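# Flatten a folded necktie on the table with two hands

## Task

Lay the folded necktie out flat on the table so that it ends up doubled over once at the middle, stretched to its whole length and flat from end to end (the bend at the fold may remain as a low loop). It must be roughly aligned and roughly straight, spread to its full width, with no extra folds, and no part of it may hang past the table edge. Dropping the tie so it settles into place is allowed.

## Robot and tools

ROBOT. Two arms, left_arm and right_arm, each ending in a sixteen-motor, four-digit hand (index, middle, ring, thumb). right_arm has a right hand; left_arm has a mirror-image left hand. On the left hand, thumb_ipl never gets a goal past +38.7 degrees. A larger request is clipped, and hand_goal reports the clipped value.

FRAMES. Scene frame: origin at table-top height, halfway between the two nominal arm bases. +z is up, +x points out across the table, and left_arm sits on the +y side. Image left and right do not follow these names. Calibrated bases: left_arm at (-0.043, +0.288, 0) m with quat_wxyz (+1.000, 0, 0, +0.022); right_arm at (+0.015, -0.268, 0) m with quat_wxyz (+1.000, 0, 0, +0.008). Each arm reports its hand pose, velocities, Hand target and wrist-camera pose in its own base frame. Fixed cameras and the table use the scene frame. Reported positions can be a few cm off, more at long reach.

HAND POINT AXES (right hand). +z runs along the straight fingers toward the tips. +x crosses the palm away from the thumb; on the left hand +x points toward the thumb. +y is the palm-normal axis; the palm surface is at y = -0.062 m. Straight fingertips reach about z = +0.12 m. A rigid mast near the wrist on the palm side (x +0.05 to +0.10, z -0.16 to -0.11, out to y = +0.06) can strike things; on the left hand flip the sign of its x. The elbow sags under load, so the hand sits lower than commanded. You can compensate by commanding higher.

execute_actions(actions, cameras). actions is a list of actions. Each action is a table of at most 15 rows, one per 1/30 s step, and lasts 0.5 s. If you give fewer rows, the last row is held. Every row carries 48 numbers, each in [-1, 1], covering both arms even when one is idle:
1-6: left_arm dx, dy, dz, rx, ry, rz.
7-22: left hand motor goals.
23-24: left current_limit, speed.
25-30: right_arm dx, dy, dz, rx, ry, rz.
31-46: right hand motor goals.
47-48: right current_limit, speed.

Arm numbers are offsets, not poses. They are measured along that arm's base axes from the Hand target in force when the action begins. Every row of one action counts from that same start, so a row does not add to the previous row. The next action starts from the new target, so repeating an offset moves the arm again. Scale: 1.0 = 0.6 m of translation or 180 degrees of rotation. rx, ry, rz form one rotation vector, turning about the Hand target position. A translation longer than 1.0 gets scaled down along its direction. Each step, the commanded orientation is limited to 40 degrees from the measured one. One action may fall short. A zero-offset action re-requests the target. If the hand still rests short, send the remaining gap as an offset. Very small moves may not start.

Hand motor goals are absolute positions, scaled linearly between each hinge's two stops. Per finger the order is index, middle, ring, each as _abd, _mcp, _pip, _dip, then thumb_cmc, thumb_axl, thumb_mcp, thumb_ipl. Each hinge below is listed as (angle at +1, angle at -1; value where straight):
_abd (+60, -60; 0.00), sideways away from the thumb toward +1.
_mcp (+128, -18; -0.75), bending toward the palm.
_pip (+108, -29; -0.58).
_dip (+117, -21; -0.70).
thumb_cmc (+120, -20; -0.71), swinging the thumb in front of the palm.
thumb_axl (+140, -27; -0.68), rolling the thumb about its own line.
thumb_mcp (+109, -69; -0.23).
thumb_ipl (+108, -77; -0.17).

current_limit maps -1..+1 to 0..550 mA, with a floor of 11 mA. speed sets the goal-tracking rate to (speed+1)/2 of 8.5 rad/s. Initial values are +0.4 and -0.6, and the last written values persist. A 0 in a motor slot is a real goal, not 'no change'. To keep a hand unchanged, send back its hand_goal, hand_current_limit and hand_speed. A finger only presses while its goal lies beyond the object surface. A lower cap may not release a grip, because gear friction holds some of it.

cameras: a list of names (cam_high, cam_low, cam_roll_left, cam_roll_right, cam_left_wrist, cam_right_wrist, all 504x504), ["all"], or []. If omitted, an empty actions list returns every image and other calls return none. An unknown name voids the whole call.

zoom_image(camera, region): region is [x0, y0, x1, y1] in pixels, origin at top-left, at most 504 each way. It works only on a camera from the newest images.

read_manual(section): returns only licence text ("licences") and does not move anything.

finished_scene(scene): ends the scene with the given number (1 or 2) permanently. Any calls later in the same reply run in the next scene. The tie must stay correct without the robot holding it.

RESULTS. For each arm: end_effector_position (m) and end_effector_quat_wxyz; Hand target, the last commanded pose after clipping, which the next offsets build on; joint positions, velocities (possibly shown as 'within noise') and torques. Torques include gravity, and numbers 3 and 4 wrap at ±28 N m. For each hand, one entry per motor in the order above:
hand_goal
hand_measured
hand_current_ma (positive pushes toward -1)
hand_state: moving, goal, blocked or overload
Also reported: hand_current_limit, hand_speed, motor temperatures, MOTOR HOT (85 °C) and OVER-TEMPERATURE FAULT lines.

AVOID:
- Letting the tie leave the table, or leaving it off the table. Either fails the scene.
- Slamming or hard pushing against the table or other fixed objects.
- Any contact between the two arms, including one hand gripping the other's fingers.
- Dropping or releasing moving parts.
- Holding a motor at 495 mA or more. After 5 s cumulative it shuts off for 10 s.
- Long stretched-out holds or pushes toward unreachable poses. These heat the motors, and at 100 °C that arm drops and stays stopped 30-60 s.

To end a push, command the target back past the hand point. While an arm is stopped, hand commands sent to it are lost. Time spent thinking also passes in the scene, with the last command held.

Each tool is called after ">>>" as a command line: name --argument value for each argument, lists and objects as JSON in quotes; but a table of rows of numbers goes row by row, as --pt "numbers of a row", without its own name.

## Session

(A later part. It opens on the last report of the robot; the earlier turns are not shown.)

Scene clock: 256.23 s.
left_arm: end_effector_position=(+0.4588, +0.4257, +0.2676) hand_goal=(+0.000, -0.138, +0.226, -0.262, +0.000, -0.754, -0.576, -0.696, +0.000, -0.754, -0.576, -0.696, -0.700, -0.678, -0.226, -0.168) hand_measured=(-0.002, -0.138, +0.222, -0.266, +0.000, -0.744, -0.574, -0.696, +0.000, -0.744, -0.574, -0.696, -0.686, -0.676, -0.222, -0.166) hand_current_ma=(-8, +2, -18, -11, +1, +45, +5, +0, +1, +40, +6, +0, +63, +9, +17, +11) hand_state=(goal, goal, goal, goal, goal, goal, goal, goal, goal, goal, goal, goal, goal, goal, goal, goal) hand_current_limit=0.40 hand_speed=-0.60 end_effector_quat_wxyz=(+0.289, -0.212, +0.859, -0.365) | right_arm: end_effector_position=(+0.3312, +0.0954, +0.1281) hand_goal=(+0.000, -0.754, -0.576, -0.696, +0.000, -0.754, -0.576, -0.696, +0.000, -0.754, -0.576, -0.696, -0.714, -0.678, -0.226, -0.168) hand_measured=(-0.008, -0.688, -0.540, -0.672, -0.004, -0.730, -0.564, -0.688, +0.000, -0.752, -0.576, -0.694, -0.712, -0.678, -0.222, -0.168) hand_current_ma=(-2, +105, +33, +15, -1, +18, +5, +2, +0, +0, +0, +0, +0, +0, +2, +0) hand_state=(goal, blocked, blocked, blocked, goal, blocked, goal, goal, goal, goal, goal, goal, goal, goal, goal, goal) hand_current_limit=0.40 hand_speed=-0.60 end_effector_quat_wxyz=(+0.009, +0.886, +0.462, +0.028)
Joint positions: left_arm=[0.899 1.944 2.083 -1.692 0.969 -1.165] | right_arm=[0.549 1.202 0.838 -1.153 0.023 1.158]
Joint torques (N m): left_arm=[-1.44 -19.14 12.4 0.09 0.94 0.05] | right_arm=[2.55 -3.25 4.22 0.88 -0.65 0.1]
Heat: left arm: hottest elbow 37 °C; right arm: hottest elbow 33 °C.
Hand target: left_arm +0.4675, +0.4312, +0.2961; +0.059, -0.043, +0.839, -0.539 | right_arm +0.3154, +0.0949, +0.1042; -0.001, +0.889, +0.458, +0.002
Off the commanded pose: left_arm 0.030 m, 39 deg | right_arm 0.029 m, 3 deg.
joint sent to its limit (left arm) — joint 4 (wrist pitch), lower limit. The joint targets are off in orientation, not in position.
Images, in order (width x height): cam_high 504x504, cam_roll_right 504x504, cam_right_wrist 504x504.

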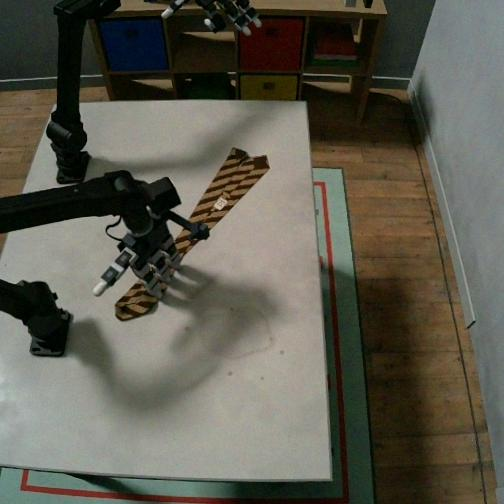

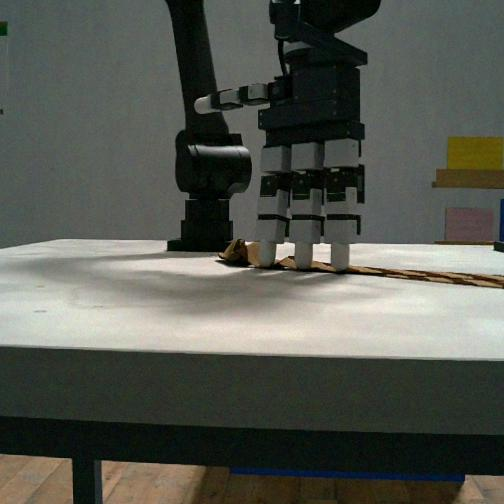

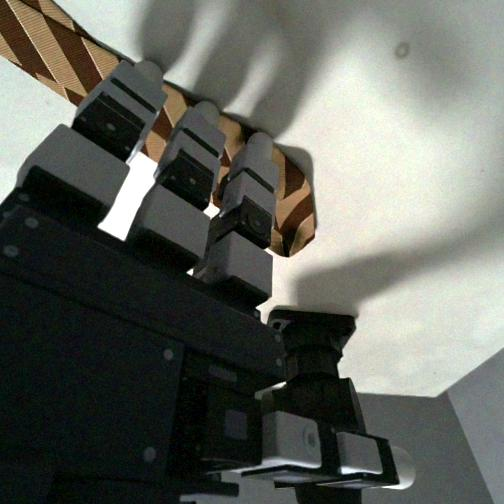

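>>> execute_actions --actions '[[[0,0,0,0,0,0,0,-0.137,0.226,-0.261,0,-0.754,-0.576,-0.696,0,-0.754,-0.576,-0.696,-0.7,-0.678,-0.226,-0.168,0.4,-0.6,0.028,0.0,0.04,0,0,0,0,-0.754,-0.576,-0.696,0,-0.754,-0.576,-0.696,0,-0.754,-0.576,-0.696,-0.714,-0.678,-0.226,-0.168,0.4,-0.6]],[[0,0,0,0,0,0,0,-0.137,0.226,-0.261,0,-0.754,-0.576,-0.696,0,-0.754,-0.576,-0.696,-0.7,-0.678,-0.226,-0.168,0.4,-0.6,0.0,0.0,0.1,0,0,0,0,-0.754,-0.576,-0.696,0,-0.754,-0.576,-0.696,0,-0.754,-0.576,-0.696,-0.714,-0.678,-0.226,-0.168,0.4,-0.6]],[[0,0,0,0,0,0,0,-0.137,0.226,-0.261,0,-0.754,-0.576,-0.696,0,-0.754,-0.576,-0.696,-0.7,-0.678,-0.226,-0.168,0.4,-0.6,-0.12,0.0,0.08,0,0,0.0694,0,-0.754,-0.576,-0.696,0,-0.754,-0.576,-0.696,0,-0.754,-0.576,-0.696,-0.714,-0.678,-0.226,-0.168,0.4,-0.6]]]' --cameras '["cam_high","cam_low","cam_roll_right"]'

>>> zoom_image --camera "cam_high" --region '[100, 130, 290, 330]'

>>> zoom_image --camera "cam_low" --region '[150, 210, 310, 300]'

>>> zoom_image --camera "cam_roll_right" --region '[160, 180, 360, 320]'

Scene clock: 258.60 s.
left_arm: end_effector_position=(+0.4588, +0.4257, +0.2676) hand_goal=(+0.000, -0.138, +0.226, -0.262, +0.000, -0.754, -0.576, -0.696, +0.000, -0.754, -0.576, -0.696, -0.700, -0.678, -0.226, -0.168) hand_measured=(-0.002, -0.138, +0.222, -0.266, +0.000, -0.744, -0.574, -0.696, +0.000, -0.744, -0.574, -0.696, -0.686, -0.676, -0.222, -0.166) hand_current_ma=(-8, +2, -18, -11, +1, +45, +5, +0, +1, +40, +6, +0, +63, +9, +17, +11) hand_state=(goal, goal, goal, goal, goal, goal, goal, goal, goal, goal, goal, goal, goal, goal, goal, goal) hand_current_limit=0.40 hand_speed=-0.60 end_effector_quat_wxyz=(+0.289, -0.212, +0.859, -0.365) | right_arm: end_effector_position=(+0.2572, +0.0921, +0.2284) hand_goal=(+0.000, -0.754, -0.576, -0.696, +0.000, -0.754, -0.576, -0.696, +0.000, -0.754, -0.576, -0.696, -0.714, -0.678, -0.226, -0.168) hand_measured=(+0.002, -0.752, -0.574, -0.694, +0.002, -0.752, -0.574, -0.694, +0.002, -0.752, -0.576, -0.694, -0.712, -0.678, -0.220, -0.168) hand_current_ma=(+0, +0, +0, +0, +0, +0, +0, +0, +0, +0, +0, +0, +0, +0, +2, +0) hand_state=(goal, goal, goal, goal, goal, goal, goal, goal, goal, goal, goal, goal, goal, goal, goal, goal) hand_current_limit=0.40 hand_speed=-0.60 end_effector_quat_wxyz=(-0.001, +0.837, +0.547, -0.004)
Joint positions: left_arm=[0.899 1.944 2.083 -1.692 0.969 -1.165] | right_arm=[0.662 0.957 0.949 -1.571 -0.004 1.076]
Joint torques (N m): left_arm=[-1.49 -19.19 12.41 0.09 0.94 0.06] | right_arm=[1.2 -1.9 8.36 0.42 0.22 -0.11]
Heat: left arm: hottest elbow 37 °C; right arm: hottest elbow 33 °C.
Hand target: left_arm +0.4675, +0.4312, +0.2961; +0.059, -0.043, +0.839, -0.539 | right_arm +0.2602, +0.0949, +0.2361; -0.001, +0.834, +0.552, +0.002
Off the commanded pose: left_arm 0.030 m, 39 deg | right_arm 0.009 m, 1 deg.
joint sent to its limit (left arm) — joint 4 (wrist pitch), lower limit. The joint targets are off in orientation, not in position.
Images, in order (width x height): cam_high 504x504, cam_low 504x504, cam_roll_right 504x504.

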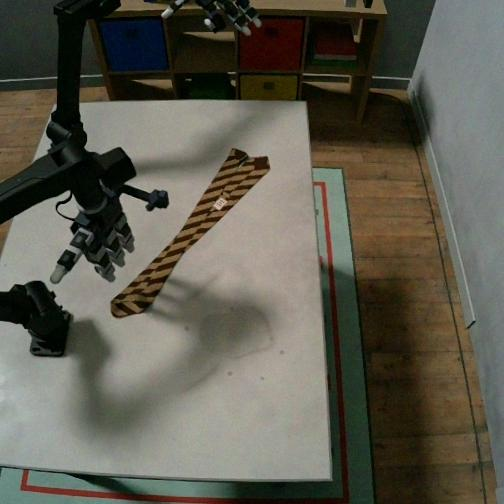

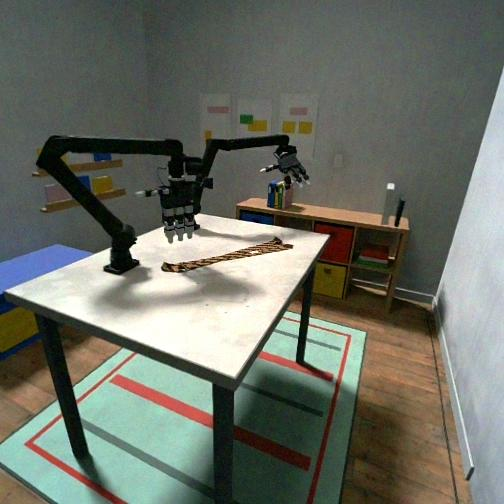

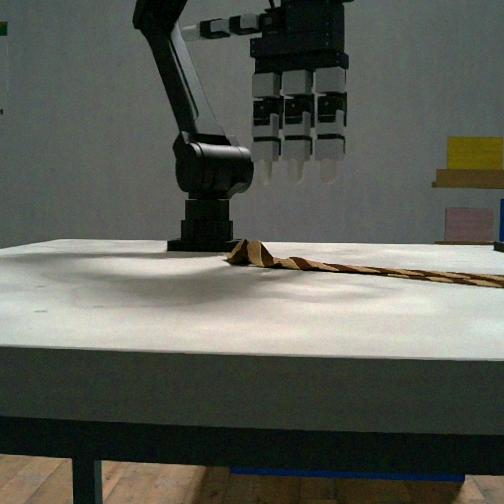

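Scaled by 2.520 from the camera's 504x504 image, which has a finer 720x720 frame.

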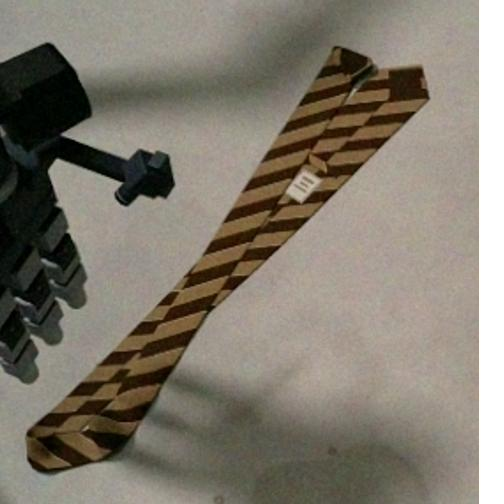

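Scaled by 3.150 from the camera's 504x504 image, which has a finer 720x720 frame.

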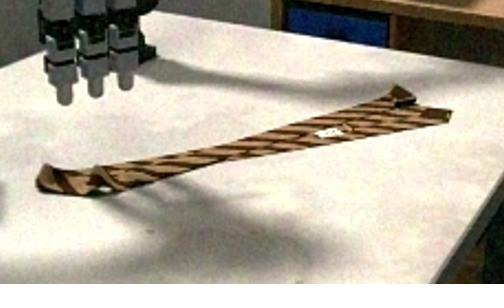

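Scaled by 2.520 from the camera's 504x504 image, which has a finer 720x720 frame.

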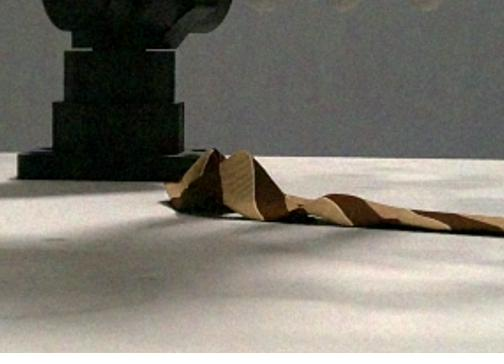

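>>> execute_actions --actions '[[[-0.04,-0.14,0.0,-0.0246,0.0173,-0.0463,0,-0.137,0.226,-0.261,0,-0.754,-0.576,-0.696,0,-0.754,-0.576,-0.696,-0.7,-0.678,-0.226,-0.168,0.4,-0.6,0.0,-0.13,0.06,0,0,0.026,0,-0.754,-0.576,-0.696,0,-0.754,-0.576,-0.696,0,-0.754,-0.576,-0.696,-0.714,-0.678,-0.226,-0.168,0.4,-0.6]],[[-0.04,-0.14,0.0,0,0,0,0,-0.137,0.226,-0.261,0,-0.754,-0.576,-0.696,0,-0.754,-0.576,-0.696,-0.7,-0.678,-0.226,-0.168,0.4,-0.6,0.0,-0.13,0.05,0,0,0.026,0,-0.754,-0.576,-0.696,0,-0.754,-0.576,-0.696,0,-0.754,-0.576,-0.696,-0.714,-0.678,-0.226,-0.168,0.4,-0.6]],[[-0.04,-0.14,0.0,0,0,0,0,-0.137,0.226,-0.261,0,-0.754,-0.576,-0.696,0,-0.754,-0.576,-0.696,-0.7,-0.678,-0.226,-0.168,0.4,-0.6,0.0,-0.13,0.0,0,0,0.026,0,-0.754,-0.576,-0.696,0,-0.754,-0.576,-0.696,0,-0.754,-0.576,-0.696,-0.714,-0.678,-0.226,-0.168,0.4,-0.6]],[[-0.04,-0.14,0.0,0,0,0,0,-0.137,0.226,-0.261,0,-0.754,-0.576,-0.696,0,-0.754,-0.576,-0.696,-0.7,-0.678,-0.226,-0.168,0.4,-0.6,0.0,-0.13,0.0,0,0,0.026,0,-0.754,-0.576,-0.696,0,-0.754,-0.576,-0.696,0,-0.754,-0.576,-0.696,-0.714,-0.678,-0.226,-0.168,0.4,-0.6]],[[-0.04,-0.14,0.0,0,0,0,0,-0.137,0.226,-0.261,0,-0.754,-0.576,-0.696,0,-0.754,-0.576,-0.696,-0.7,-0.678,-0.226,-0.168,0.4,-0.6,0.0,-0.13,0.0,0,0,0.026,0,-0.754,-0.576,-0.696,0,-0.754,-0.576,-0.696,0,-0.754,-0.576,-0.696,-0.714,-0.678,-0.226,-0.168,0.4,-0.6]],[[-0.04,-0.14,0.0,0,0,0,0,-0.137,0.226,-0.261,0,-0.754,-0.576,-0.696,0,-0.754,-0.576,-0.696,-0.7,-0.678,-0.226,-0.168,0.4,-0.6,0.0,0,0.0,0,0,0.0,0,-0.754,-0.576,-0.696,0,-0.754,-0.576,-0.696,0,-0.754,-0.576,-0.696,-0.714,-0.678,-0.226,-0.168,0.4,-0.6]]]' --cameras '["cam_high","cam_low"]'

Scene clock: 265.90 s.
left_arm: end_effector_position=(+0.3235, -0.0777, +0.2898) hand_goal=(+0.000, -0.138, +0.226, -0.262, +0.000, -0.754, -0.576, -0.696, +0.000, -0.754, -0.576, -0.696, -0.700, -0.678, -0.226, -0.168) hand_measured=(+0.002, -0.136, +0.224, -0.264, +0.002, -0.740, -0.574, -0.696, +0.002, -0.742, -0.574, -0.696, -0.688, -0.676, -0.224, -0.166) hand_current_ma=(+3, +11, -10, -10, +3, +61, +7, +0, +3, +52, +7, +0, +49, +9, +7, +8) hand_state=(goal, goal, goal, goal, goal, goal, goal, goal, goal, goal, goal, goal, goal, goal, goal, goal) hand_current_limit=0.40 hand_speed=-0.60 end_effector_quat_wxyz=(+0.036, -0.023, +0.836, -0.546) | right_arm: end_effector_position=(+0.2531, -0.2915, +0.2806) hand_goal=(+0.000, -0.754, -0.576, -0.696, +0.000, -0.754, -0.576, -0.696, +0.000, -0.754, -0.576, -0.696, -0.714, -0.678, -0.226, -0.168) hand_measured=(+0.000, -0.754, -0.576, -0.694, +0.000, -0.754, -0.576, -0.694, +0.000, -0.752, -0.576, -0.694, -0.714, -0.678, -0.220, -0.168) hand_current_ma=(+0, +0, +0, +0, +0, +0, +0, +0, +0, +0, +0, +0, +0, +0, +2, +0) hand_state=(goal, goal, goal, goal, goal, goal, goal, goal, goal, goal, goal, goal, goal, goal, goal, goal) hand_current_limit=0.40 hand_speed=-0.60 end_effector_quat_wxyz=(-0.023, +0.711, +0.703, +0.005)
Joint positions: left_arm=[0.146 1.236 1.238 -1.691 1.156 -1.403] | right_arm=[-1.008 1.197 1.258 -1.679 0 -0.996]
Joint torques (N m): left_arm=[-0.26 -8.06 8.7 -0.17 0.94 -0.19] | right_arm=[2.43 -4.31 10.19 0.43 0 -0.18]
Heat: left arm: hottest elbow 36 °C; right arm: hottest elbow 33 °C.
Hand target: left_arm +0.3235, -0.0727, +0.2960; +0.024, -0.017, +0.831, -0.555 | right_arm +0.2601, -0.2951, +0.3021; -0.002, +0.705, +0.709, +0.001
Off the commanded pose: left_arm 0.008 m, 2 deg; orientation clipped at the end of an earlier action of this call | right_arm 0.023 m, 3 deg.
joint sent to its limit (left arm) — joint 4 (wrist pitch), lower limit. The joint targets are off in orientation, not in position.
Images, in order (width x height): cam_high 504x504, cam_low 504x504.

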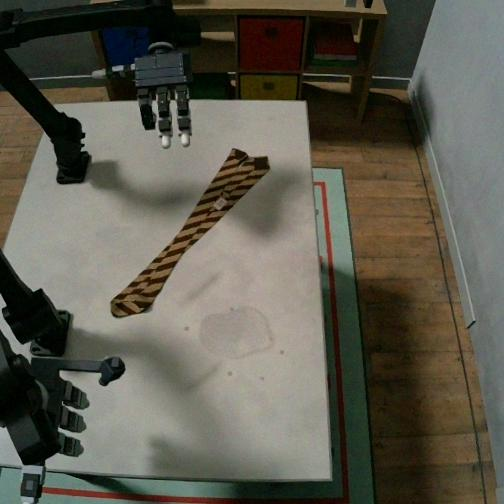

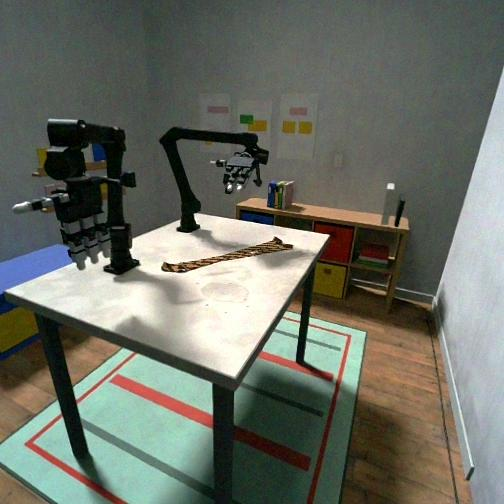

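>>> execute_actions --actions '[[[-0.039,-0.1,-0.0,-0.009,0.0064,-0.017,0,-0.137,0.226,-0.261,0,-0.754,-0.576,-0.696,0,-0.754,-0.576,-0.696,-0.7,-0.678,-0.226,-0.168,0.4,-0.6,-0.1,-0.09,0.05,0,0,0,0,-0.754,-0.576,-0.696,0,-0.754,-0.576,-0.696,0,-0.754,-0.576,-0.696,-0.714,-0.678,-0.226,-0.168,0.4,-0.6]],[[-0.039,-0.14,-0.0,0,0,0,0,-0.137,0.226,-0.261,0,-0.754,-0.576,-0.696,0,-0.754,-0.576,-0.696,0.53,-0.678,-0.056,-0.005,0.4,-0.6,-0.1,-0.09,0.0,0,0,0,0,-0.754,-0.576,-0.696,0,-0.754,-0.576,-0.696,0,-0.754,-0.576,-0.696,-0.714,-0.678,-0.226,-0.168,0.4,-0.6]],[[-0.039,-0.15,-0.0,0,0,0,0,-0.137,0.226,-0.261,0,-0.754,-0.576,-0.696,0,-0.754,-0.576,-0.696,0.53,-0.678,-0.056,-0.005,0.4,-0.6,0,0,0.0,0,0,0,0,-0.754,-0.576,-0.696,0,-0.754,-0.576,-0.696,0,-0.754,-0.576,-0.696,-0.714,-0.678,-0.226,-0.168,0.4,-0.6]],[[-0.039,-0.15,-0.0,0,0,0,0,-0.137,0.226,-0.261,0,-0.754,-0.576,-0.696,0,-0.754,-0.576,-0.696,0.53,-0.678,-0.056,-0.005,0.4,-0.6,0,0,0.0,0,0,0,0,-0.754,-0.576,-0.696,0,-0.754,-0.576,-0.696,0,-0.754,-0.576,-0.696,-0.714,-0.678,-0.226,-0.168,0.4,-0.6]],[[-0.039,-0.15,-0.1,0,0,0,0,-0.137,0.226,-0.261,0,-0.754,-0.576,-0.696,0,-0.754,-0.576,-0.696,0.53,-0.678,-0.056,-0.005,0.4,-0.6,0,0,0.0,0,0,0,0,-0.754,-0.576,-0.696,0,-0.754,-0.576,-0.696,0,-0.754,-0.576,-0.696,-0.714,-0.678,-0.226,-0.168,0.4,-0.6]]]' --cameras '["cam_high","cam_low","cam_left_wrist","cam_roll_right"]'

>>> zoom_image --camera "cam_high" --region '[60, 220, 200, 360]'

Scene clock: 269.43 s.
left_arm: end_effector_position=(+0.1927, -0.4749, +0.2084) hand_goal=(+0.000, -0.138, +0.226, -0.262, +0.000, -0.754, -0.576, -0.696, +0.000, -0.754, -0.576, -0.696, +0.530, -0.678, -0.056, -0.006) hand_measured=(+0.000, -0.136, +0.224, -0.264, +0.000, -0.740, -0.574, -0.696, +0.000, -0.742, -0.574, -0.696, +0.530, -0.676, -0.056, -0.008) hand_current_ma=(+1, +10, -6, -10, +1, +63, +8, +0, +1, +52, +8, +0, +1, +7, -1, -7) hand_state=(goal, goal, goal, goal, goal, goal, goal, goal, goal, goal, goal, goal, goal, goal, goal, goal) hand_current_limit=0.40 hand_speed=-0.60 end_effector_quat_wxyz=(-0.171, +0.297, +0.805, -0.485) | right_arm: end_effector_position=(+0.1366, -0.3960, +0.3097) hand_goal=(+0.000, -0.754, -0.576, -0.696, +0.000, -0.754, -0.576, -0.696, +0.000, -0.754, -0.576, -0.696, -0.714, -0.678, -0.226, -0.168) hand_measured=(+0.000, -0.754, -0.576, -0.694, +0.000, -0.754, -0.576, -0.694, +0.000, -0.752, -0.576, -0.694, -0.714, -0.678, -0.220, -0.168) hand_current_ma=(+0, +0, +0, +0, +0, +0, +0, +0, +0, +0, +0, +0, +0, +0, +2, +0) hand_state=(goal, goal, goal, goal, goal, goal, goal, goal, goal, goal, goal, goal, goal, goal, goal, goal) hand_current_limit=0.40 hand_speed=-0.60 end_effector_quat_wxyz=(-0.005, +0.710, +0.704, +0.008)
Joint positions: left_arm=[-0.959 1.555 1.349 -0.906 1.017 -2.082] | right_arm=[-1.435 1.339 1.451 -1.7 -0.007 -1.425]
Joint torques (N m): left_arm=[-0.15 -14.86 12.37 1.13 0.87 -0.12] | right_arm=[1.49 -8.23 10.73 0.51 0.02 -0.15]
Heat: left arm: hottest elbow 36 °C; right arm: hottest elbow 33 °C.
Hand target: left_arm +0.2065, -0.4867, +0.2358; -0.005, +0.008, +0.825, -0.566 | right_arm +0.1402, -0.4032, +0.3321; -0.002, +0.705, +0.709, +0.001
Off the commanded pose: left_arm 0.033 m, 41 deg; orientation clipped | right_arm 0.024 m, 1 deg.
joint sent to its limit (left arm) — joint 6 (wrist roll), lower limit. The joint targets are off in orientation, not in position.
joint sent to its limit (right arm) — joint 4 (wrist pitch), lower limit. The joint targets still meet the commanded pose.
Images, in order (width x height): cam_high 504x504, cam_low 504x504, cam_roll_right 504x504, cam_left_wrist 504x504.

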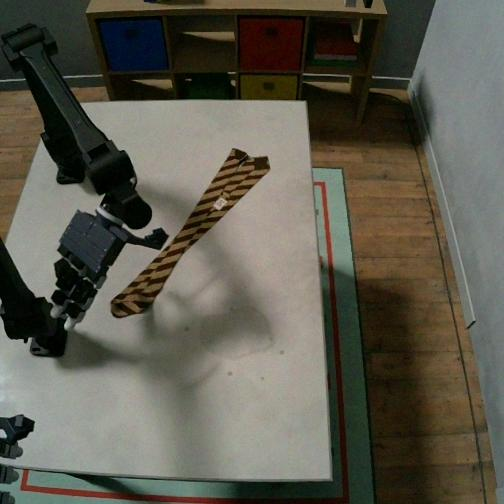

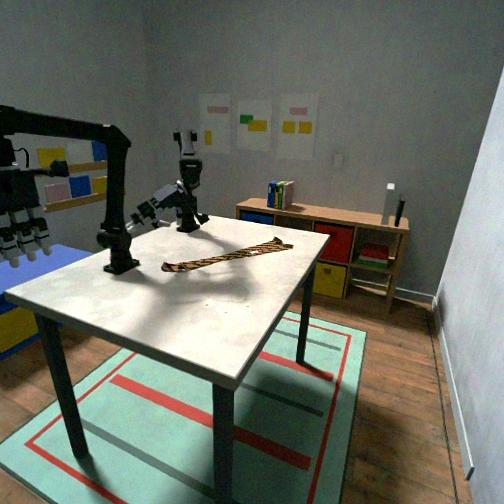

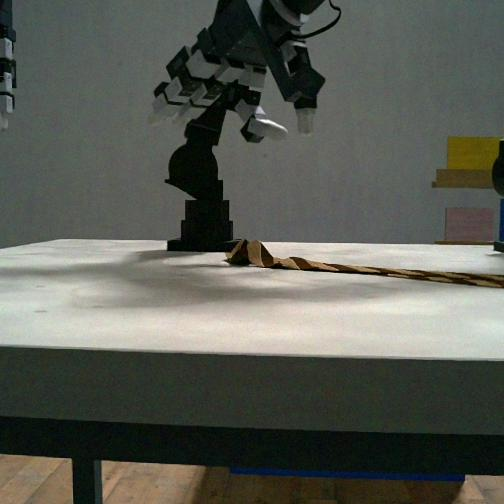

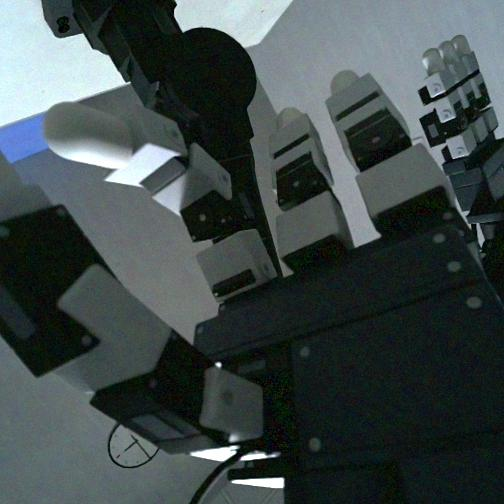

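Scaled by 3.600 from the camera's 504x504 image, which has a finer 720x720 frame.

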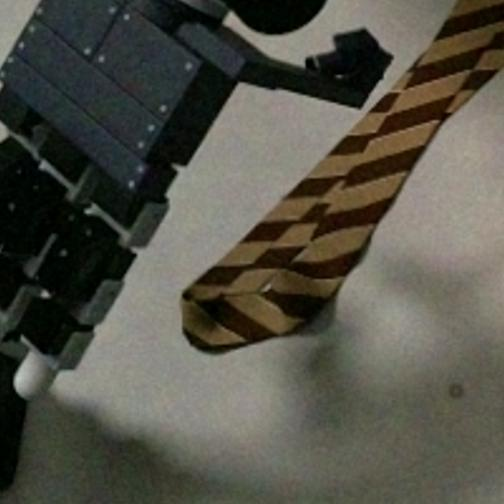

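>>> execute_actions --actions '[[[0.04,0.15,0.05,0,0,0,0,-0.137,0.226,-0.261,0,-0.754,-0.576,-0.696,0,-0.754,-0.576,-0.696,-0.7,-0.678,-0.226,-0.168,0.4,-0.6,0.0,0.0,0.0,0,0,0,0,-0.754,-0.576,-0.696,0,-0.754,-0.576,-0.696,0,-0.754,-0.576,-0.696,-0.714,-0.678,-0.226,-0.168,0.4,-0.6]],[[0.04,0.15,0.05,0,0,0,0,-0.137,0.226,-0.261,0,-0.754,-0.576,-0.696,0,-0.754,-0.576,-0.696,-0.7,-0.678,-0.226,-0.168,0.4,-0.6,0.0,0.0,0.0,0,0,0,0,-0.754,-0.576,-0.696,0,-0.754,-0.576,-0.696,0,-0.754,-0.576,-0.696,-0.714,-0.678,-0.226,-0.168,0.4,-0.6]],[[0.04,0.16,0,0,0,0,0,-0.137,0.226,-0.261,0,-0.754,-0.576,-0.696,0,-0.754,-0.576,-0.696,-0.7,-0.678,-0.226,-0.168,0.4,-0.6,0.0,0.0,0.0,0,0,0,0,-0.754,-0.576,-0.696,0,-0.754,-0.576,-0.696,0,-0.754,-0.576,-0.696,-0.714,-0.678,-0.226,-0.168,0.4,-0.6]],[[0.04,0.16,0,0,0,0,0,-0.137,0.226,-0.261,0,-0.754,-0.576,-0.696,0,-0.754,-0.576,-0.696,-0.7,-0.678,-0.226,-0.168,0.4,-0.6,0.0,0.0,0.0,0,0,0,0,-0.754,-0.576,-0.696,0,-0.754,-0.576,-0.696,0,-0.754,-0.576,-0.696,-0.714,-0.678,-0.226,-0.168,0.4,-0.6]],[[0.04,0.16,0,0,0,0,0,-0.137,0.226,-0.261,0,-0.754,-0.576,-0.696,0,-0.754,-0.576,-0.696,-0.7,-0.678,-0.226,-0.168,0.4,-0.6,0.0,0.0,0.0,0,0,0,0,-0.754,-0.576,-0.696,0,-0.754,-0.576,-0.696,0,-0.754,-0.576,-0.696,-0.714,-0.678,-0.226,-0.168,0.4,-0.6]],[[0.04,0.16,0,0,0,0,0,-0.137,0.226,-0.261,0,-0.754,-0.576,-0.696,0,-0.754,-0.576,-0.696,-0.7,-0.678,-0.226,-0.168,0.4,-0.6,0.0,0.0,0.0,0,0,0,0,-0.754,-0.576,-0.696,0,-0.754,-0.576,-0.696,0,-0.754,-0.576,-0.696,-0.714,-0.678,-0.226,-0.168,0.4,-0.6]],[[0.04,0.16,0,0,0,0,0,-0.137,0.226,-0.261,0,-0.754,-0.576,-0.696,0,-0.754,-0.576,-0.696,-0.7,-0.678,-0.226,-0.168,0.4,-0.6,0.0,0.0,0.0,0,0,0,0,-0.754,-0.576,-0.696,0,-0.754,-0.576,-0.696,0,-0.754,-0.576,-0.696,-0.714,-0.678,-0.226,-0.168,0.4,-0.6]],[[0.04,0.16,0,0,0,0,0,-0.137,0.226,-0.261,0,-0.754,-0.576,-0.696,0,-0.754,-0.576,-0.696,-0.7,-0.678,-0.226,-0.168,0.4,-0.6,0.0,0.0,0.0,0,0,0,0,-0.754,-0.576,-0.696,0,-0.754,-0.576,-0.696,0,-0.754,-0.576,-0.696,-0.714,-0.678,-0.226,-0.168,0.4,-0.6]]]' --cameras '["cam_high","cam_left_wrist"]'

>>> zoom_image --camera "cam_left_wrist" --region '[0, 0, 250, 250]'

>>> zoom_image --camera "cam_high" --region '[190, 120, 300, 230]'

Scene clock: 278.07 s.
left_arm: end_effector_position=(+0.3892, +0.2680, +0.2726) hand_goal=(+0.000, -0.138, +0.226, -0.262, +0.000, -0.754, -0.576, -0.696, +0.000, -0.754, -0.576, -0.696, -0.700, -0.678, -0.226, -0.168) hand_measured=(-0.002, -0.138, +0.224, -0.264, -0.002, -0.746, -0.574, -0.696, -0.002, -0.746, -0.574, -0.696, -0.690, -0.676, -0.222, -0.166) hand_current_ma=(-3, -2, -8, -10, -8, +37, +4, +0, -8, +32, +5, +0, +38, +7, +18, +8) hand_state=(goal, goal, goal, goal, goal, goal, goal, goal, goal, goal, goal, goal, goal, goal, goal, goal) hand_current_limit=0.40 hand_speed=-0.60 end_effector_quat_wxyz=(+0.216, -0.174, +0.882, -0.380) | right_arm: end_effector_position=(+0.1366, -0.3960, +0.3097) hand_goal=(+0.000, -0.754, -0.576, -0.696, +0.000, -0.754, -0.576, -0.696, +0.000, -0.754, -0.576, -0.696, -0.714, -0.678, -0.226, -0.168) hand_measured=(+0.000, -0.754, -0.576, -0.694, +0.000, -0.754, -0.576, -0.694, +0.000, -0.752, -0.576, -0.694, -0.714, -0.678, -0.220, -0.168) hand_current_ma=(+0, +0, +0, +0, +0, +0, +0, +0, +0, +0, +0, +0, +0, +0, +2, +0) hand_state=(goal, goal, goal, goal, goal, goal, goal, goal, goal, goal, goal, goal, goal, goal, goal, goal) hand_current_limit=0.40 hand_speed=-0.60 end_effector_quat_wxyz=(-0.005, +0.710, +0.704, +0.008)
Joint positions: left_arm=[0.779 1.571 1.606 -1.691 0.902 -1.139] | right_arm=[-1.435 1.339 1.451 -1.7 -0.007 -1.425]
Joint torques (N m): left_arm=[-2.02 -14.04 11.3 -0.1 0.8 0.06] | right_arm=[1.61 -7.18 10.63 0.5 0.04 -0.14]
Heat: left arm: hottest elbow 36 °C; right arm: hottest elbow 33 °C.
Hand target: left_arm +0.3985, +0.2692, +0.2960; -0.005, +0.008, +0.825, -0.566 | right_arm +0.1402, -0.4032, +0.3321; -0.002, +0.705, +0.709, +0.001
Off the commanded pose: left_arm 0.025 m, 40 deg | right_arm 0.024 m, 1 deg.
joint sent to its limit (left arm) — joint 4 (wrist pitch), lower limit. The joint targets are off in orientation, not in position.
joint sent to its limit (right arm) — joint 4 (wrist pitch), lower limit. The joint targets still meet the commanded pose.
Images, in order (width x height): cam_high 504x504, cam_left_wrist 504x504.

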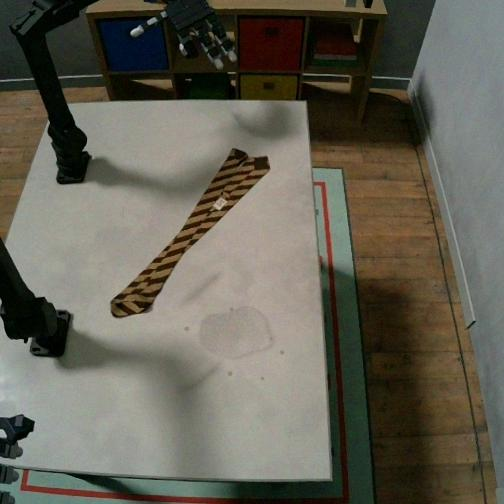

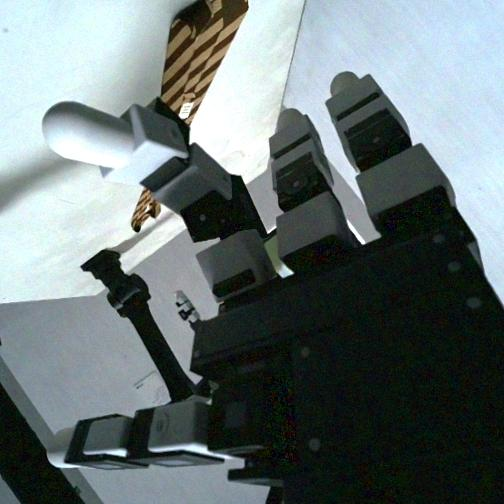

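Scaled by 2.016 from the camera's 504x504 image, which has a finer 720x720 frame.

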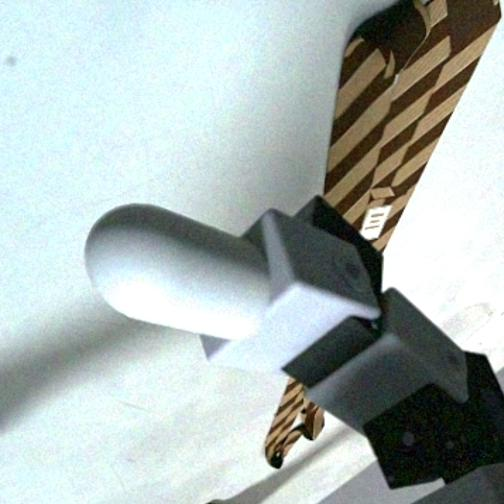

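Scaled by 4.582 from the camera's 504x504 image, which has a finer 720x720 frame.

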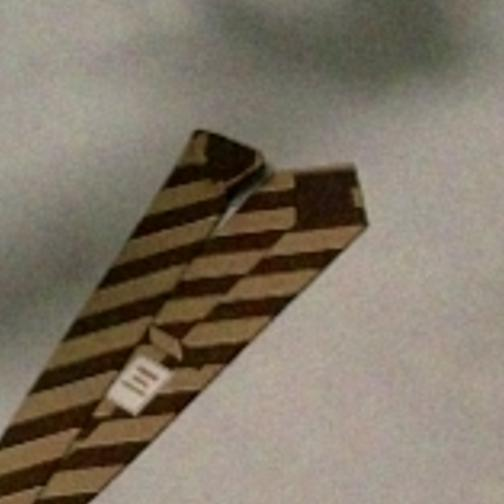

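>>> zoom_image --camera "cam_left_wrist" --region '[155, 0, 255, 100]'

>>> zoom_image --camera "cam_high" --region '[225, 140, 275, 190]'

Scaled by 5.040 from the camera's 504x504 image, which has a finer 720x720 frame.

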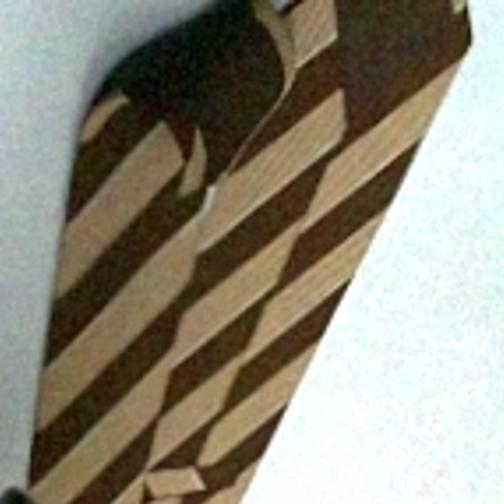

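Scaled by 10.080 from the camera's 504x504 image, which has a finer 720x720 frame.

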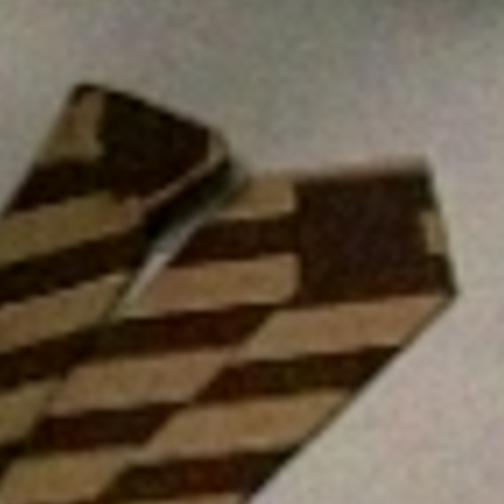

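>>> execute_actions --actions '[[[0.09,-0.152,-0.05,0,0,0,0,-0.137,0.226,-0.261,0,-0.754,-0.576,-0.696,0,-0.754,-0.576,-0.696,0.53,-0.678,-0.056,-0.005,0.4,-0.6,0.0,0.0,0.0,0,0,0,0,-0.754,-0.576,-0.696,0,-0.754,-0.576,-0.696,0,-0.754,-0.576,-0.696,-0.714,-0.678,-0.226,-0.168,0.4,-0.6]],[[0.09,-0.152,-0.1,0,0,0,0,-0.137,0.226,-0.261,0,-0.754,-0.576,-0.696,0,-0.754,-0.576,-0.696,0.53,-0.678,-0.056,-0.005,0.4,-0.6,0.0,0.0,0.0,0,0,0,0,-0.754,-0.576,-0.696,0,-0.754,-0.576,-0.696,0,-0.754,-0.576,-0.696,-0.714,-0.678,-0.226,-0.168,0.4,-0.6]],[[0.09,-0.152,-0.1,0,0,0,0,-0.137,0.226,-0.261,0,-0.754,-0.576,-0.696,0,-0.754,-0.576,-0.696,0.53,-0.678,-0.056,-0.005,0.4,-0.6,0.0,0.0,0.0,0,0,0,0,-0.754,-0.576,-0.696,0,-0.754,-0.576,-0.696,0,-0.754,-0.576,-0.696,-0.714,-0.678,-0.226,-0.168,0.4,-0.6]],[[0.0,0.0,-0.08,0,0,0,0,-0.137,0.226,-0.261,0,-0.754,-0.576,-0.696,0,-0.754,-0.576,-0.696,0.53,-0.678,-0.056,-0.005,0.4,-0.6,0.0,0.0,0.0,0,0,0,0,-0.754,-0.576,-0.696,0,-0.754,-0.576,-0.696,0,-0.754,-0.576,-0.696,-0.714,-0.678,-0.226,-0.168,0.4,-0.6]]]' --cameras '["cam_high","cam_left_wrist","cam_low"]'

>>> zoom_image --camera "cam_left_wrist" --region '[0, 0, 160, 160]'

>>> zoom_image --camera "cam_high" --region '[190, 100, 290, 200]'

Scene clock: 281.73 s.
left_arm: end_effector_position=(+0.5508, -0.0106, +0.0865) hand_goal=(+0.000, -0.138, +0.226, -0.262, +0.000, -0.754, -0.576, -0.696, +0.000, -0.754, -0.576, -0.696, +0.530, -0.678, -0.056, -0.006) hand_measured=(-0.002, -0.134, +0.224, -0.264, -0.002, -0.740, -0.574, -0.696, -0.002, -0.742, -0.574, -0.696, +0.530, -0.676, -0.056, -0.008) hand_current_ma=(-5, +16, -7, -10, -6, +62, +7, +0, -6, +51, +8, +0, +2, +5, -2, -7) hand_state=(goal, goal, goal, goal, goal, goal, goal, goal, goal, goal, goal, goal, goal, goal, goal, goal) hand_current_limit=0.40 hand_speed=-0.60 end_effector_quat_wxyz=(-0.011, -0.011, +0.828, -0.560) | right_arm: end_effector_position=(+0.1366, -0.3960, +0.3097) hand_goal=(+0.000, -0.754, -0.576, -0.696, +0.000, -0.754, -0.576, -0.696, +0.000, -0.754, -0.576, -0.696, -0.714, -0.678, -0.226, -0.168) hand_measured=(+0.000, -0.754, -0.576, -0.694, +0.000, -0.754, -0.576, -0.694, +0.000, -0.752, -0.576, -0.694, -0.714, -0.678, -0.220, -0.168) hand_current_ma=(+0, +0, +0, +0, +0, +0, +0, +0, +0, +0, +0, +0, +0, +0, +2, +0) hand_state=(goal, goal, goal, goal, goal, goal, goal, goal, goal, goal, goal, goal, goal, goal, goal, goal) hand_current_limit=0.40 hand_speed=-0.60 end_effector_quat_wxyz=(-0.005, +0.710, +0.704, +0.008)
Joint positions: left_arm=[0.204 2.079 1.723 -1.694 1.137 -1.083] | right_arm=[-1.435 1.339 1.451 -1.7 -0.007 -1.425]
Joint torques (N m): left_arm=[-0.62 -19.25 8.69 -0.51 0.83 0.06] | right_arm=[1.79 -7.71 10.59 0.43 0.06 -0.19]
Heat: left arm: hottest elbow 36 °C; right arm: hottest elbow 33 °C.
Hand target: left_arm +0.5605, -0.0043, +0.0979; -0.005, +0.008, +0.825, -0.566 | right_arm +0.1402, -0.4032, +0.3321; -0.002, +0.705, +0.709, +0.001
Off the commanded pose: left_arm 0.016 m, 2 deg | right_arm 0.024 m, 1 deg.
joint sent to its limit (left arm) — joint 4 (wrist pitch), lower limit. The joint targets still meet the commanded pose.
joint sent to its limit (right arm) — joint 4 (wrist pitch), lower limit. The joint targets still meet the commanded pose.
Images, in order (width x height): cam_high 504x504, cam_low 504x504, cam_left_wrist 504x504.

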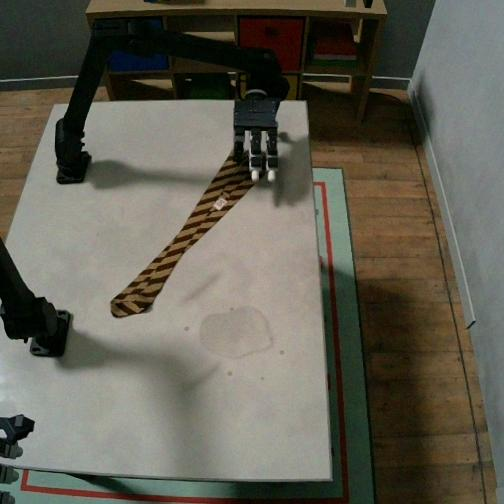

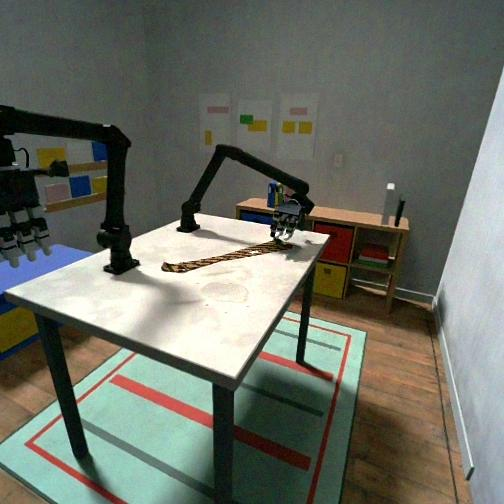

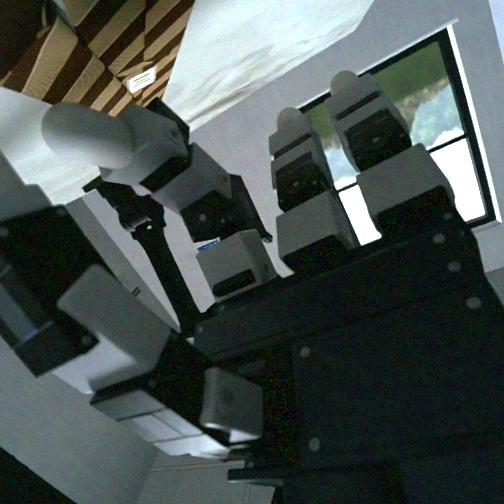

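Scaled by 3.150 from the camera's 504x504 image, which has a finer 720x720 frame.

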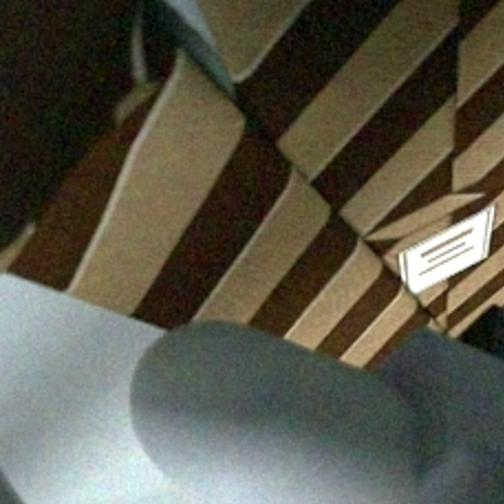

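Scaled by 5.040 from the camera's 504x504 image, which has a finer 720x720 frame.

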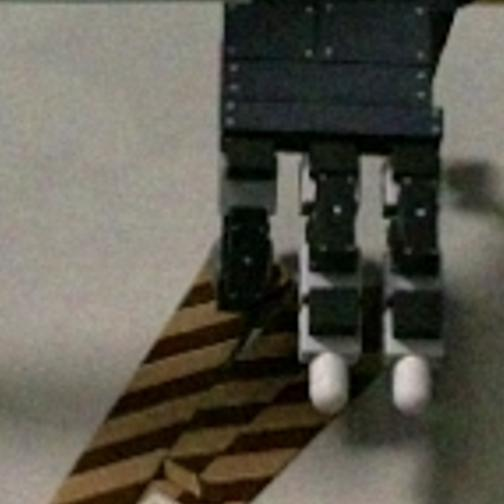

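>>> execute_actions --actions '[[[0.0,-0.01,-0.05,0,0,0,0,-0.137,0.226,-0.261,0,-0.754,-0.576,-0.696,0,-0.754,-0.576,-0.696,0.53,-0.678,-0.2,-0.1,0.4,-0.6,0.0,0.0,0.0,0,0,0,0,-0.754,-0.576,-0.696,0,-0.754,-0.576,-0.696,0,-0.754,-0.576,-0.696,-0.714,-0.678,-0.226,-0.168,0.4,-0.6]],[[0.0,0.0,-0.02,0,0,0,0,-0.137,0.226,-0.261,0,-0.754,-0.576,-0.696,0,-0.754,-0.576,-0.696,0.53,-0.678,-0.2,-0.1,0.4,-0.6,0.0,0.0,0.0,0,0,0,0,-0.754,-0.576,-0.696,0,-0.754,-0.576,-0.696,0,-0.754,-0.576,-0.696,-0.714,-0.678,-0.226,-0.168,0.4,-0.6]]]' --cameras '["cam_high","cam_left_wrist","cam_low"]'

>>> zoom_image --camera "cam_left_wrist" --region '[0, 0, 160, 160]'

>>> zoom_image --camera "cam_high" --region '[190, 100, 290, 200]'

>>> zoom_image --camera "cam_low" --region '[240, 190, 330, 270]'

Scene clock: 284.53 s.
left_arm: end_effector_position=(+0.5537, -0.0114, +0.0561) hand_goal=(+0.000, -0.138, +0.226, -0.262, +0.000, -0.754, -0.576, -0.696, +0.000, -0.754, -0.576, -0.696, +0.530, -0.678, -0.200, -0.100) hand_measured=(-0.002, -0.134, +0.224, -0.264, -0.002, -0.740, -0.574, -0.696, -0.002, -0.742, -0.574, -0.696, +0.530, -0.676, -0.196, -0.098) hand_current_ma=(-5, +16, -7, -10, -6, +62, +7, +0, -6, +51, +8, +0, +3, +5, +20, +11) hand_state=(goal, goal, goal, goal, goal, goal, goal, goal, goal, goal, goal, goal, goal, goal, goal, goal) hand_current_limit=0.40 hand_speed=-0.60 end_effector_quat_wxyz=(-0.015, -0.001, +0.824, -0.567) | right_arm: end_effector_position=(+0.1366, -0.3960, +0.3097) hand_goal=(+0.000, -0.754, -0.576, -0.696, +0.000, -0.754, -0.576, -0.696, +0.000, -0.754, -0.576, -0.696, -0.714, -0.678, -0.226, -0.168) hand_measured=(+0.000, -0.754, -0.576, -0.694, +0.000, -0.754, -0.576, -0.694, +0.000, -0.752, -0.576, -0.694, -0.714, -0.678, -0.220, -0.168) hand_current_ma=(+0, +0, +0, +0, +0, +0, +0, +0, +0, +0, +0, +0, +0, +0, +2, +0) hand_state=(goal, goal, goal, goal, goal, goal, goal, goal, goal, goal, goal, goal, goal, goal, goal, goal) hand_current_limit=0.40 hand_speed=-0.60 end_effector_quat_wxyz=(-0.005, +0.710, +0.704, +0.008)
Joint positions: left_arm=[0.204 2.136 1.723 -1.691 1.143 -1.022] | right_arm=[-1.435 1.339 1.451 -1.7 -0.007 -1.425]
Joint torques (N m): left_arm=[-1.03 -18.2 7.6 -0.32 0.82 0.03] | right_arm=[2.14 -7.59 10.74 0.53 0.07 -0.15]
Heat: left arm: hottest elbow 35 °C; right arm: hottest elbow 34 °C.
Hand target: left_arm +0.5604, -0.0103, +0.0558; -0.005, +0.008, +0.825, -0.566 | right_arm +0.1402, -0.4032, +0.3321; -0.002, +0.705, +0.709, +0.001
Off the commanded pose: left_arm 0.007 m, 2 deg | right_arm 0.024 m, 1 deg.
joint sent to its limit (right arm) — joint 4 (wrist pitch), lower limit. The joint targets still meet the commanded pose.
Images, in order (width x height): cam_high 504x504, cam_low 504x504, cam_left_wrist 504x504.

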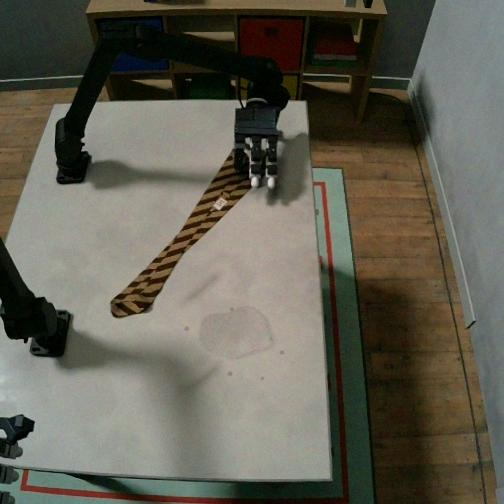

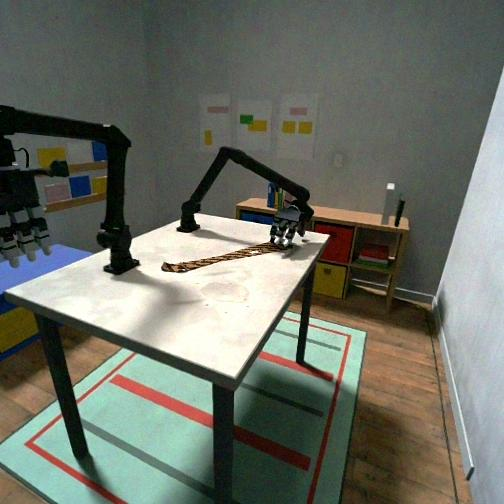

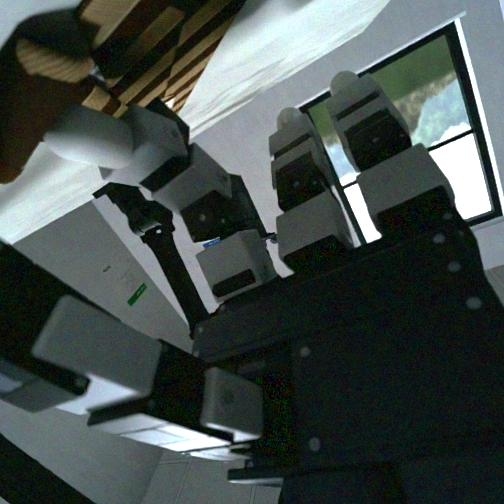

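Scaled by 3.150 from the camera's 504x504 image, which has a finer 720x720 frame.

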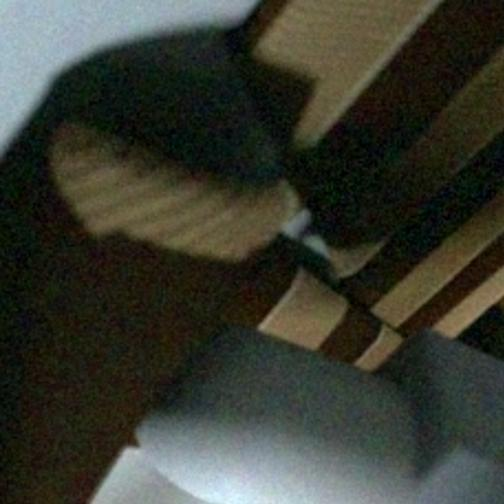

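Scaled by 5.040 from the camera's 504x504 image, which has a finer 720x720 frame.

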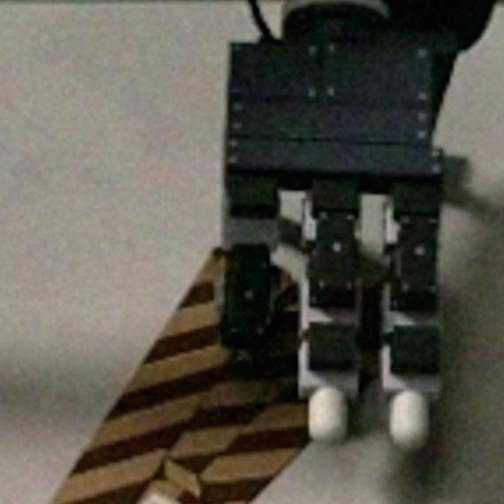

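Scaled by 5.600 from the camera's 504x504 image, which has a finer 720x720 frame.

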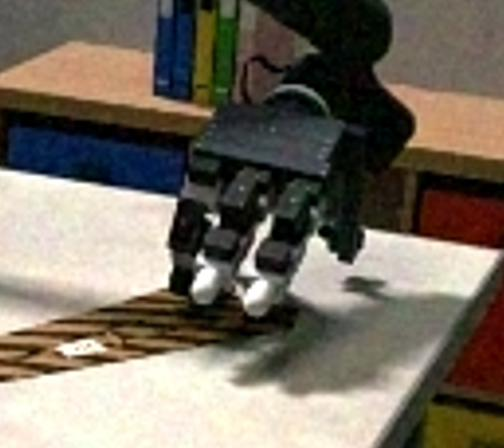

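>>> execute_actions --actions '[[[0.0,0.0,-0.03,0,0,0,0,-0.137,0.226,-0.261,0,-0.754,-0.576,-0.696,0,-0.754,-0.576,-0.696,0.53,-0.678,-0.2,-0.1,0.4,-0.6,0.0,0.0,0.0,0,0,0,0,-0.754,-0.576,-0.696,0,-0.754,-0.576,-0.696,0,-0.754,-0.576,-0.696,-0.714,-0.678,-0.226,-0.168,0.4,-0.6]]]' --cameras '["cam_high","cam_left_wrist"]'

>>> zoom_image --camera "cam_left_wrist" --region '[0, 0, 160, 160]'

>>> zoom_image --camera "cam_high" --region '[190, 100, 290, 200]'

Scene clock: 286.07 s.
left_arm: end_effector_position=(+0.5584, -0.0110, +0.0478) hand_goal=(+0.000, -0.138, +0.226, -0.262, +0.000, -0.754, -0.576, -0.696, +0.000, -0.754, -0.576, -0.696, +0.530, -0.678, -0.200, -0.100) hand_measured=(-0.002, -0.124, +0.246, -0.252, -0.002, -0.740, -0.574, -0.696, -0.002, -0.742, -0.574, -0.696, +0.530, -0.676, -0.200, -0.100) hand_current_ma=(-5, +59, +80, +44, -6, +62, +7, +0, -6, +51, +8, +0, +2, +5, -4, +0) hand_state=(goal, goal, goal, goal, goal, goal, goal, goal, goal, goal, goal, goal, goal, goal, goal, goal) hand_current_limit=0.40 hand_speed=-0.60 end_effector_quat_wxyz=(-0.007, +0.003, +0.824, -0.567) | right_arm: end_effector_position=(+0.1366, -0.3960, +0.3097) hand_goal=(+0.000, -0.754, -0.576, -0.696, +0.000, -0.754, -0.576, -0.696, +0.000, -0.754, -0.576, -0.696, -0.714, -0.678, -0.226, -0.168) hand_measured=(+0.000, -0.754, -0.576, -0.694, +0.000, -0.754, -0.576, -0.694, +0.000, -0.752, -0.576, -0.694, -0.714, -0.678, -0.220, -0.168) hand_current_ma=(+0, +0, +0, +0, +0, +0, +0, +0, +0, +0, +0, +0, +0, +0, +2, +0) hand_state=(goal, goal, goal, goal, goal, goal, goal, goal, goal, goal, goal, goal, goal, goal, goal, goal) hand_current_limit=0.40 hand_speed=-0.60 end_effector_quat_wxyz=(-0.005, +0.710, +0.704, +0.008)
Joint positions: left_arm=[0.204 2.147 1.721 -1.663 1.146 -1.022] | right_arm=[-1.435 1.339 1.451 -1.7 -0.007 -1.425]
Joint torques (N m): left_arm=[-1.14 -17.55 6.46 -0.03 0.7 0.06] | right_arm=[1.79 -7.18 10.56 0.66 0.03 -0.14]
Heat: left arm: hottest elbow 35 °C; right arm: hottest elbow 34 °C.
Hand target: left_arm +0.5604, -0.0103, +0.0378; -0.005, +0.008, +0.825, -0.566 | right_arm +0.1402, -0.4032, +0.3321; -0.002, +0.705, +0.709, +0.001
Off the commanded pose: left_arm 0.010 m, 1 deg | right_arm 0.024 m, 1 deg.
joint sent to its limit (right arm) — joint 4 (wrist pitch), lower limit. The joint targets still meet the commanded pose.
Images, in order (width x height): cam_high 504x504, cam_left_wrist 504x504.

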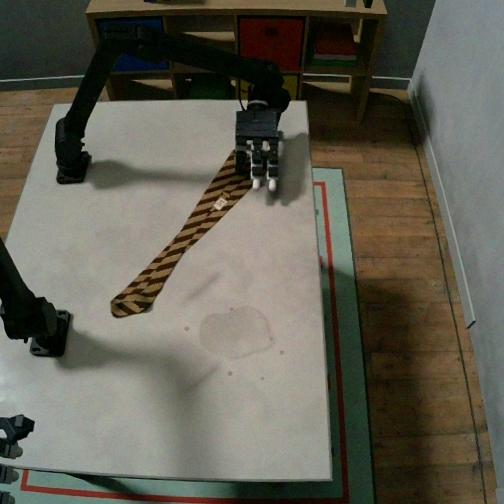

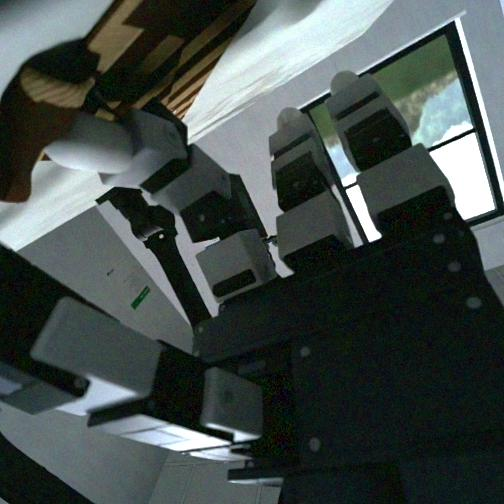

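Scaled by 3.150 from the camera's 504x504 image, which has a finer 720x720 frame.

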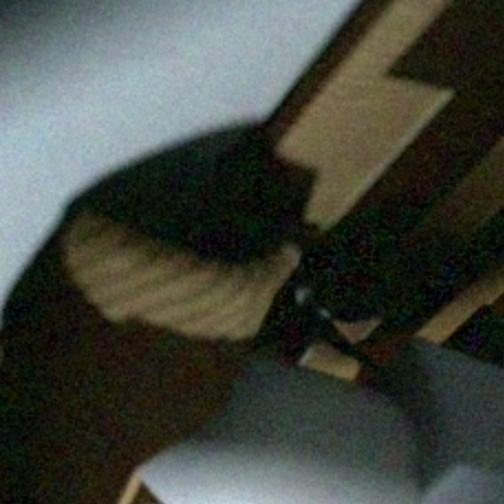

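Scaled by 5.040 from the camera's 504x504 image, which has a finer 720x720 frame.

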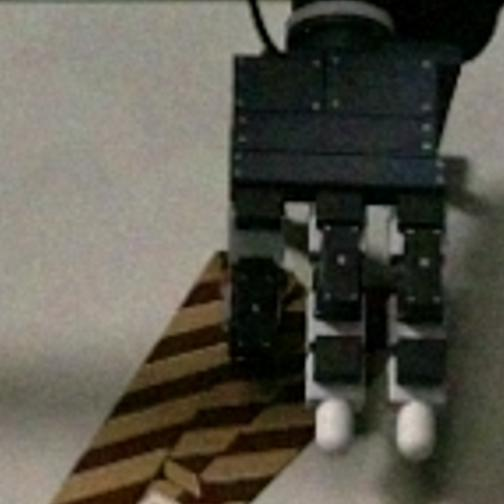

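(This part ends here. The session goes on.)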